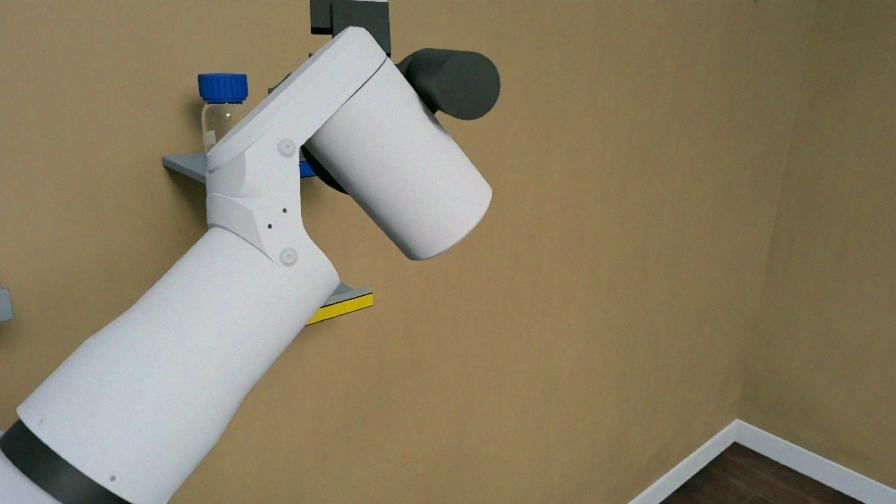

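Emit:
move(target={"side": "left", "x": 0.20, "y": -0.22, "z": 1.30, "quat_wxyz": [0.3337, 0.3337, -0.6234, -0.6234]}, min_time_s=1.0)

Emit:
move(joints={"torso_yaw_rad": 0.0, "torso_squat_rad": 0.05, "left_shoulder_pitch_rad": 0.335, "left_shoulder_roll_rad": 0.977, "left_shoulder_yaw_rad": -0.072, "left_elbow_rad": -2.523, "left_forearm_roll_rad": -0.404, "left_wrist_pitch_rad": 0.715, "left_hand_roll_rad": -0.328}, min_time_s=1.5, cameras=["head_camera"])

Scene clock: 195.50 s.
Joint torques (N m): left_arm=[-16.7 1.43 3.19 -6.32 -1.35 -1.88 0.29] | right_arm=[-3.53 -12.24 -8.09 -5.24 0.66 -1.04 -0.09]
External joint torques (N m): left_arm=[-1.72 1.46 -1.3 -0.16 -0.13 -0.27 0.27] | right_arm=[-0.14 -1.19 0.82 0.42 0.02 -0.03 -0.09]
Wrist force (N): left_arm=[1.2 -5.0 1.4] | right_arm=[2.8 4.4 1.2]
Wrist torque (N m): left_arm=[0.18 0.13 -0.03] | right_arm=[-0.23 0.00 -0.05]
Wrist force, peak (N): left_arm=[1.4 -6.0 1.7] | right_arm=[3.9 4.9 0.7]
move: done
base_odometry: x=+3.526 y=-0.478 heading=-0.022
lidar_m: 0.68 0.71 1.00 1.37 2.05 2.91 5.16 2.83 2.38 2.33 0.94 0.71
base_status: not commanded
joint_positions: torso_squat_rad=+0.350 torso_shift_rad=+0.000 torso_pitch_rad=+0.000 torso_yaw_rad=-0.700 left_shoulder_pitch_rad=-0.585 left_shoulder_roll_rad=+0.213 left_shoulder_yaw_rad=-0.523 left_elbow_rad=-2.282 left_forearm_roll_rad=-0.598 left_wrist_pitch_rad=+1.478 left_hand_roll_rad=-0.915 left_gripper_m=+0.100 right_shoulder_pitch_rad=+0.557 right_shoulder_roll_rad=-0.939 right_shoulder_yaw_rad=-0.318 right_elbow_rad=-2.380 right_forearm_roll_rad=+0.040 right_wrist_pitch_rad=+0.354 right_hand_roll_rad=+0.525 right_gripper_m=+0.100 head_pan_rad=+0.000 head_tilt_rad=+0.350
joint_status: all done
wheel_motors_off: 0
motor_effort: left_wheel=+5(6) right_wheel=-4(5)
chest: x=-0.2280 y=-0.0002 z=+1.2475 quat_wxyz=(+0.939, +0.000, +0.000, -0.343) (m; base frame)
left_hand: x=+0.2003 y=-0.2204 z=+1.3002 quat_wxyz=(+0.334, +0.333, -0.623, -0.624) (m; base frame)
left_hand_status: reached (checked arc, planned for 1.3 s): 1 mm and 0.1 deg off.
right_hand: x=-0.1824 y=-0.5482 z=+1.2179 quat_wxyz=(+0.641, -0.641, -0.298, +0.298) (m; base frame)
pictures: none

Scene clock: 197.30 s.
Joint torques (N m): left_arm=[-6.41 10.11 8.28 -7.4 -0.99 -0.57 0.13] | right_arm=[-3.31 -12.2 -8.13 -5.21 0.46 -0.81 -0.03]
External joint torques (N m): left_arm=[-0.66 1.02 0.47 -0.56 0.18 0.08 0.12] | right_arm=[0.09 -1.16 0.78 0.46 -0.19 0.2 -0.02]
Wrist force (N): left_arm=[1.0 -5.1 0.9] | right_arm=[3.5 5.1 0.5]
Wrist torque (N m): left_arm=[0.19 0.14 -0.16] | right_arm=[-0.26 0.09 -0.10]
Wrist force, peak (N): left_arm=[0.5 -5.8 1.1] | right_arm=[4.0 5.2 1.1]
move: done
base_odometry: x=+3.526 y=-0.478 heading=-0.021
lidar_m: 0.68 0.70 0.99 1.37 2.05 2.90 5.15 2.84 2.38 2.33 0.95 0.70
base_status: not commanded
joint_positions: torso_squat_rad=+0.050 torso_shift_rad=+0.000 torso_pitch_rad=+0.000 torso_yaw_rad=+0.000 left_shoulder_pitch_rad=+0.335 left_shoulder_roll_rad=+0.977 left_shoulder_yaw_rad=-0.072 left_elbow_rad=-2.523 left_forearm_roll_rad=-0.404 left_wrist_pitch_rad=+0.715 left_hand_roll_rad=-0.328 left_gripper_m=+0.100 right_shoulder_pitch_rad=+0.557 right_shoulder_roll_rad=-0.939 right_shoulder_yaw_rad=-0.318 right_elbow_rad=-2.380 right_forearm_roll_rad=+0.040 right_wrist_pitch_rad=+0.354 right_hand_roll_rad=+0.525 right_gripper_m=+0.100 head_pan_rad=+0.000 head_tilt_rad=+0.350
joint_status: all done
wheel_motors_off: 0
motor_effort: left_wheel=+7(7) right_wheel=-4(6)
chest: x=-0.2280 y=-0.0002 z=+1.2891 quat_wxyz=(+1.000, +0.000, +0.000, +0.000) (m; base frame)
left_hand: x=+0.1698 y=+0.3036 z=+1.2496 quat_wxyz=(+0.500, +0.499, -0.500, -0.501) (m; base frame)
right_hand: x=+0.1600 y=-0.3899 z=+1.2595 quat_wxyz=(+0.500, -0.500, -0.500, +0.500) (m; base frame)
pictures: head_camera
camera_calibration:
head_camera: T_world_to_cam=[[-0.0278664, -0.999327, 0.0238453, -0.0367659], [-0.308503, -0.0140924, -0.951119, 1.41127], [0.950815, -0.0338607, -0.307902, 0.597356], [0, 0, 0, 1]] pos_world=[-0.133618, 0.00337393, 1.52709]

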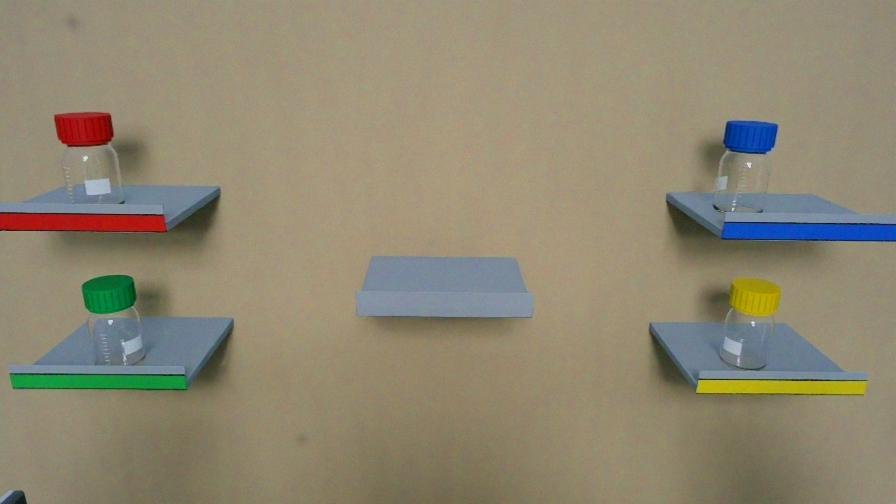

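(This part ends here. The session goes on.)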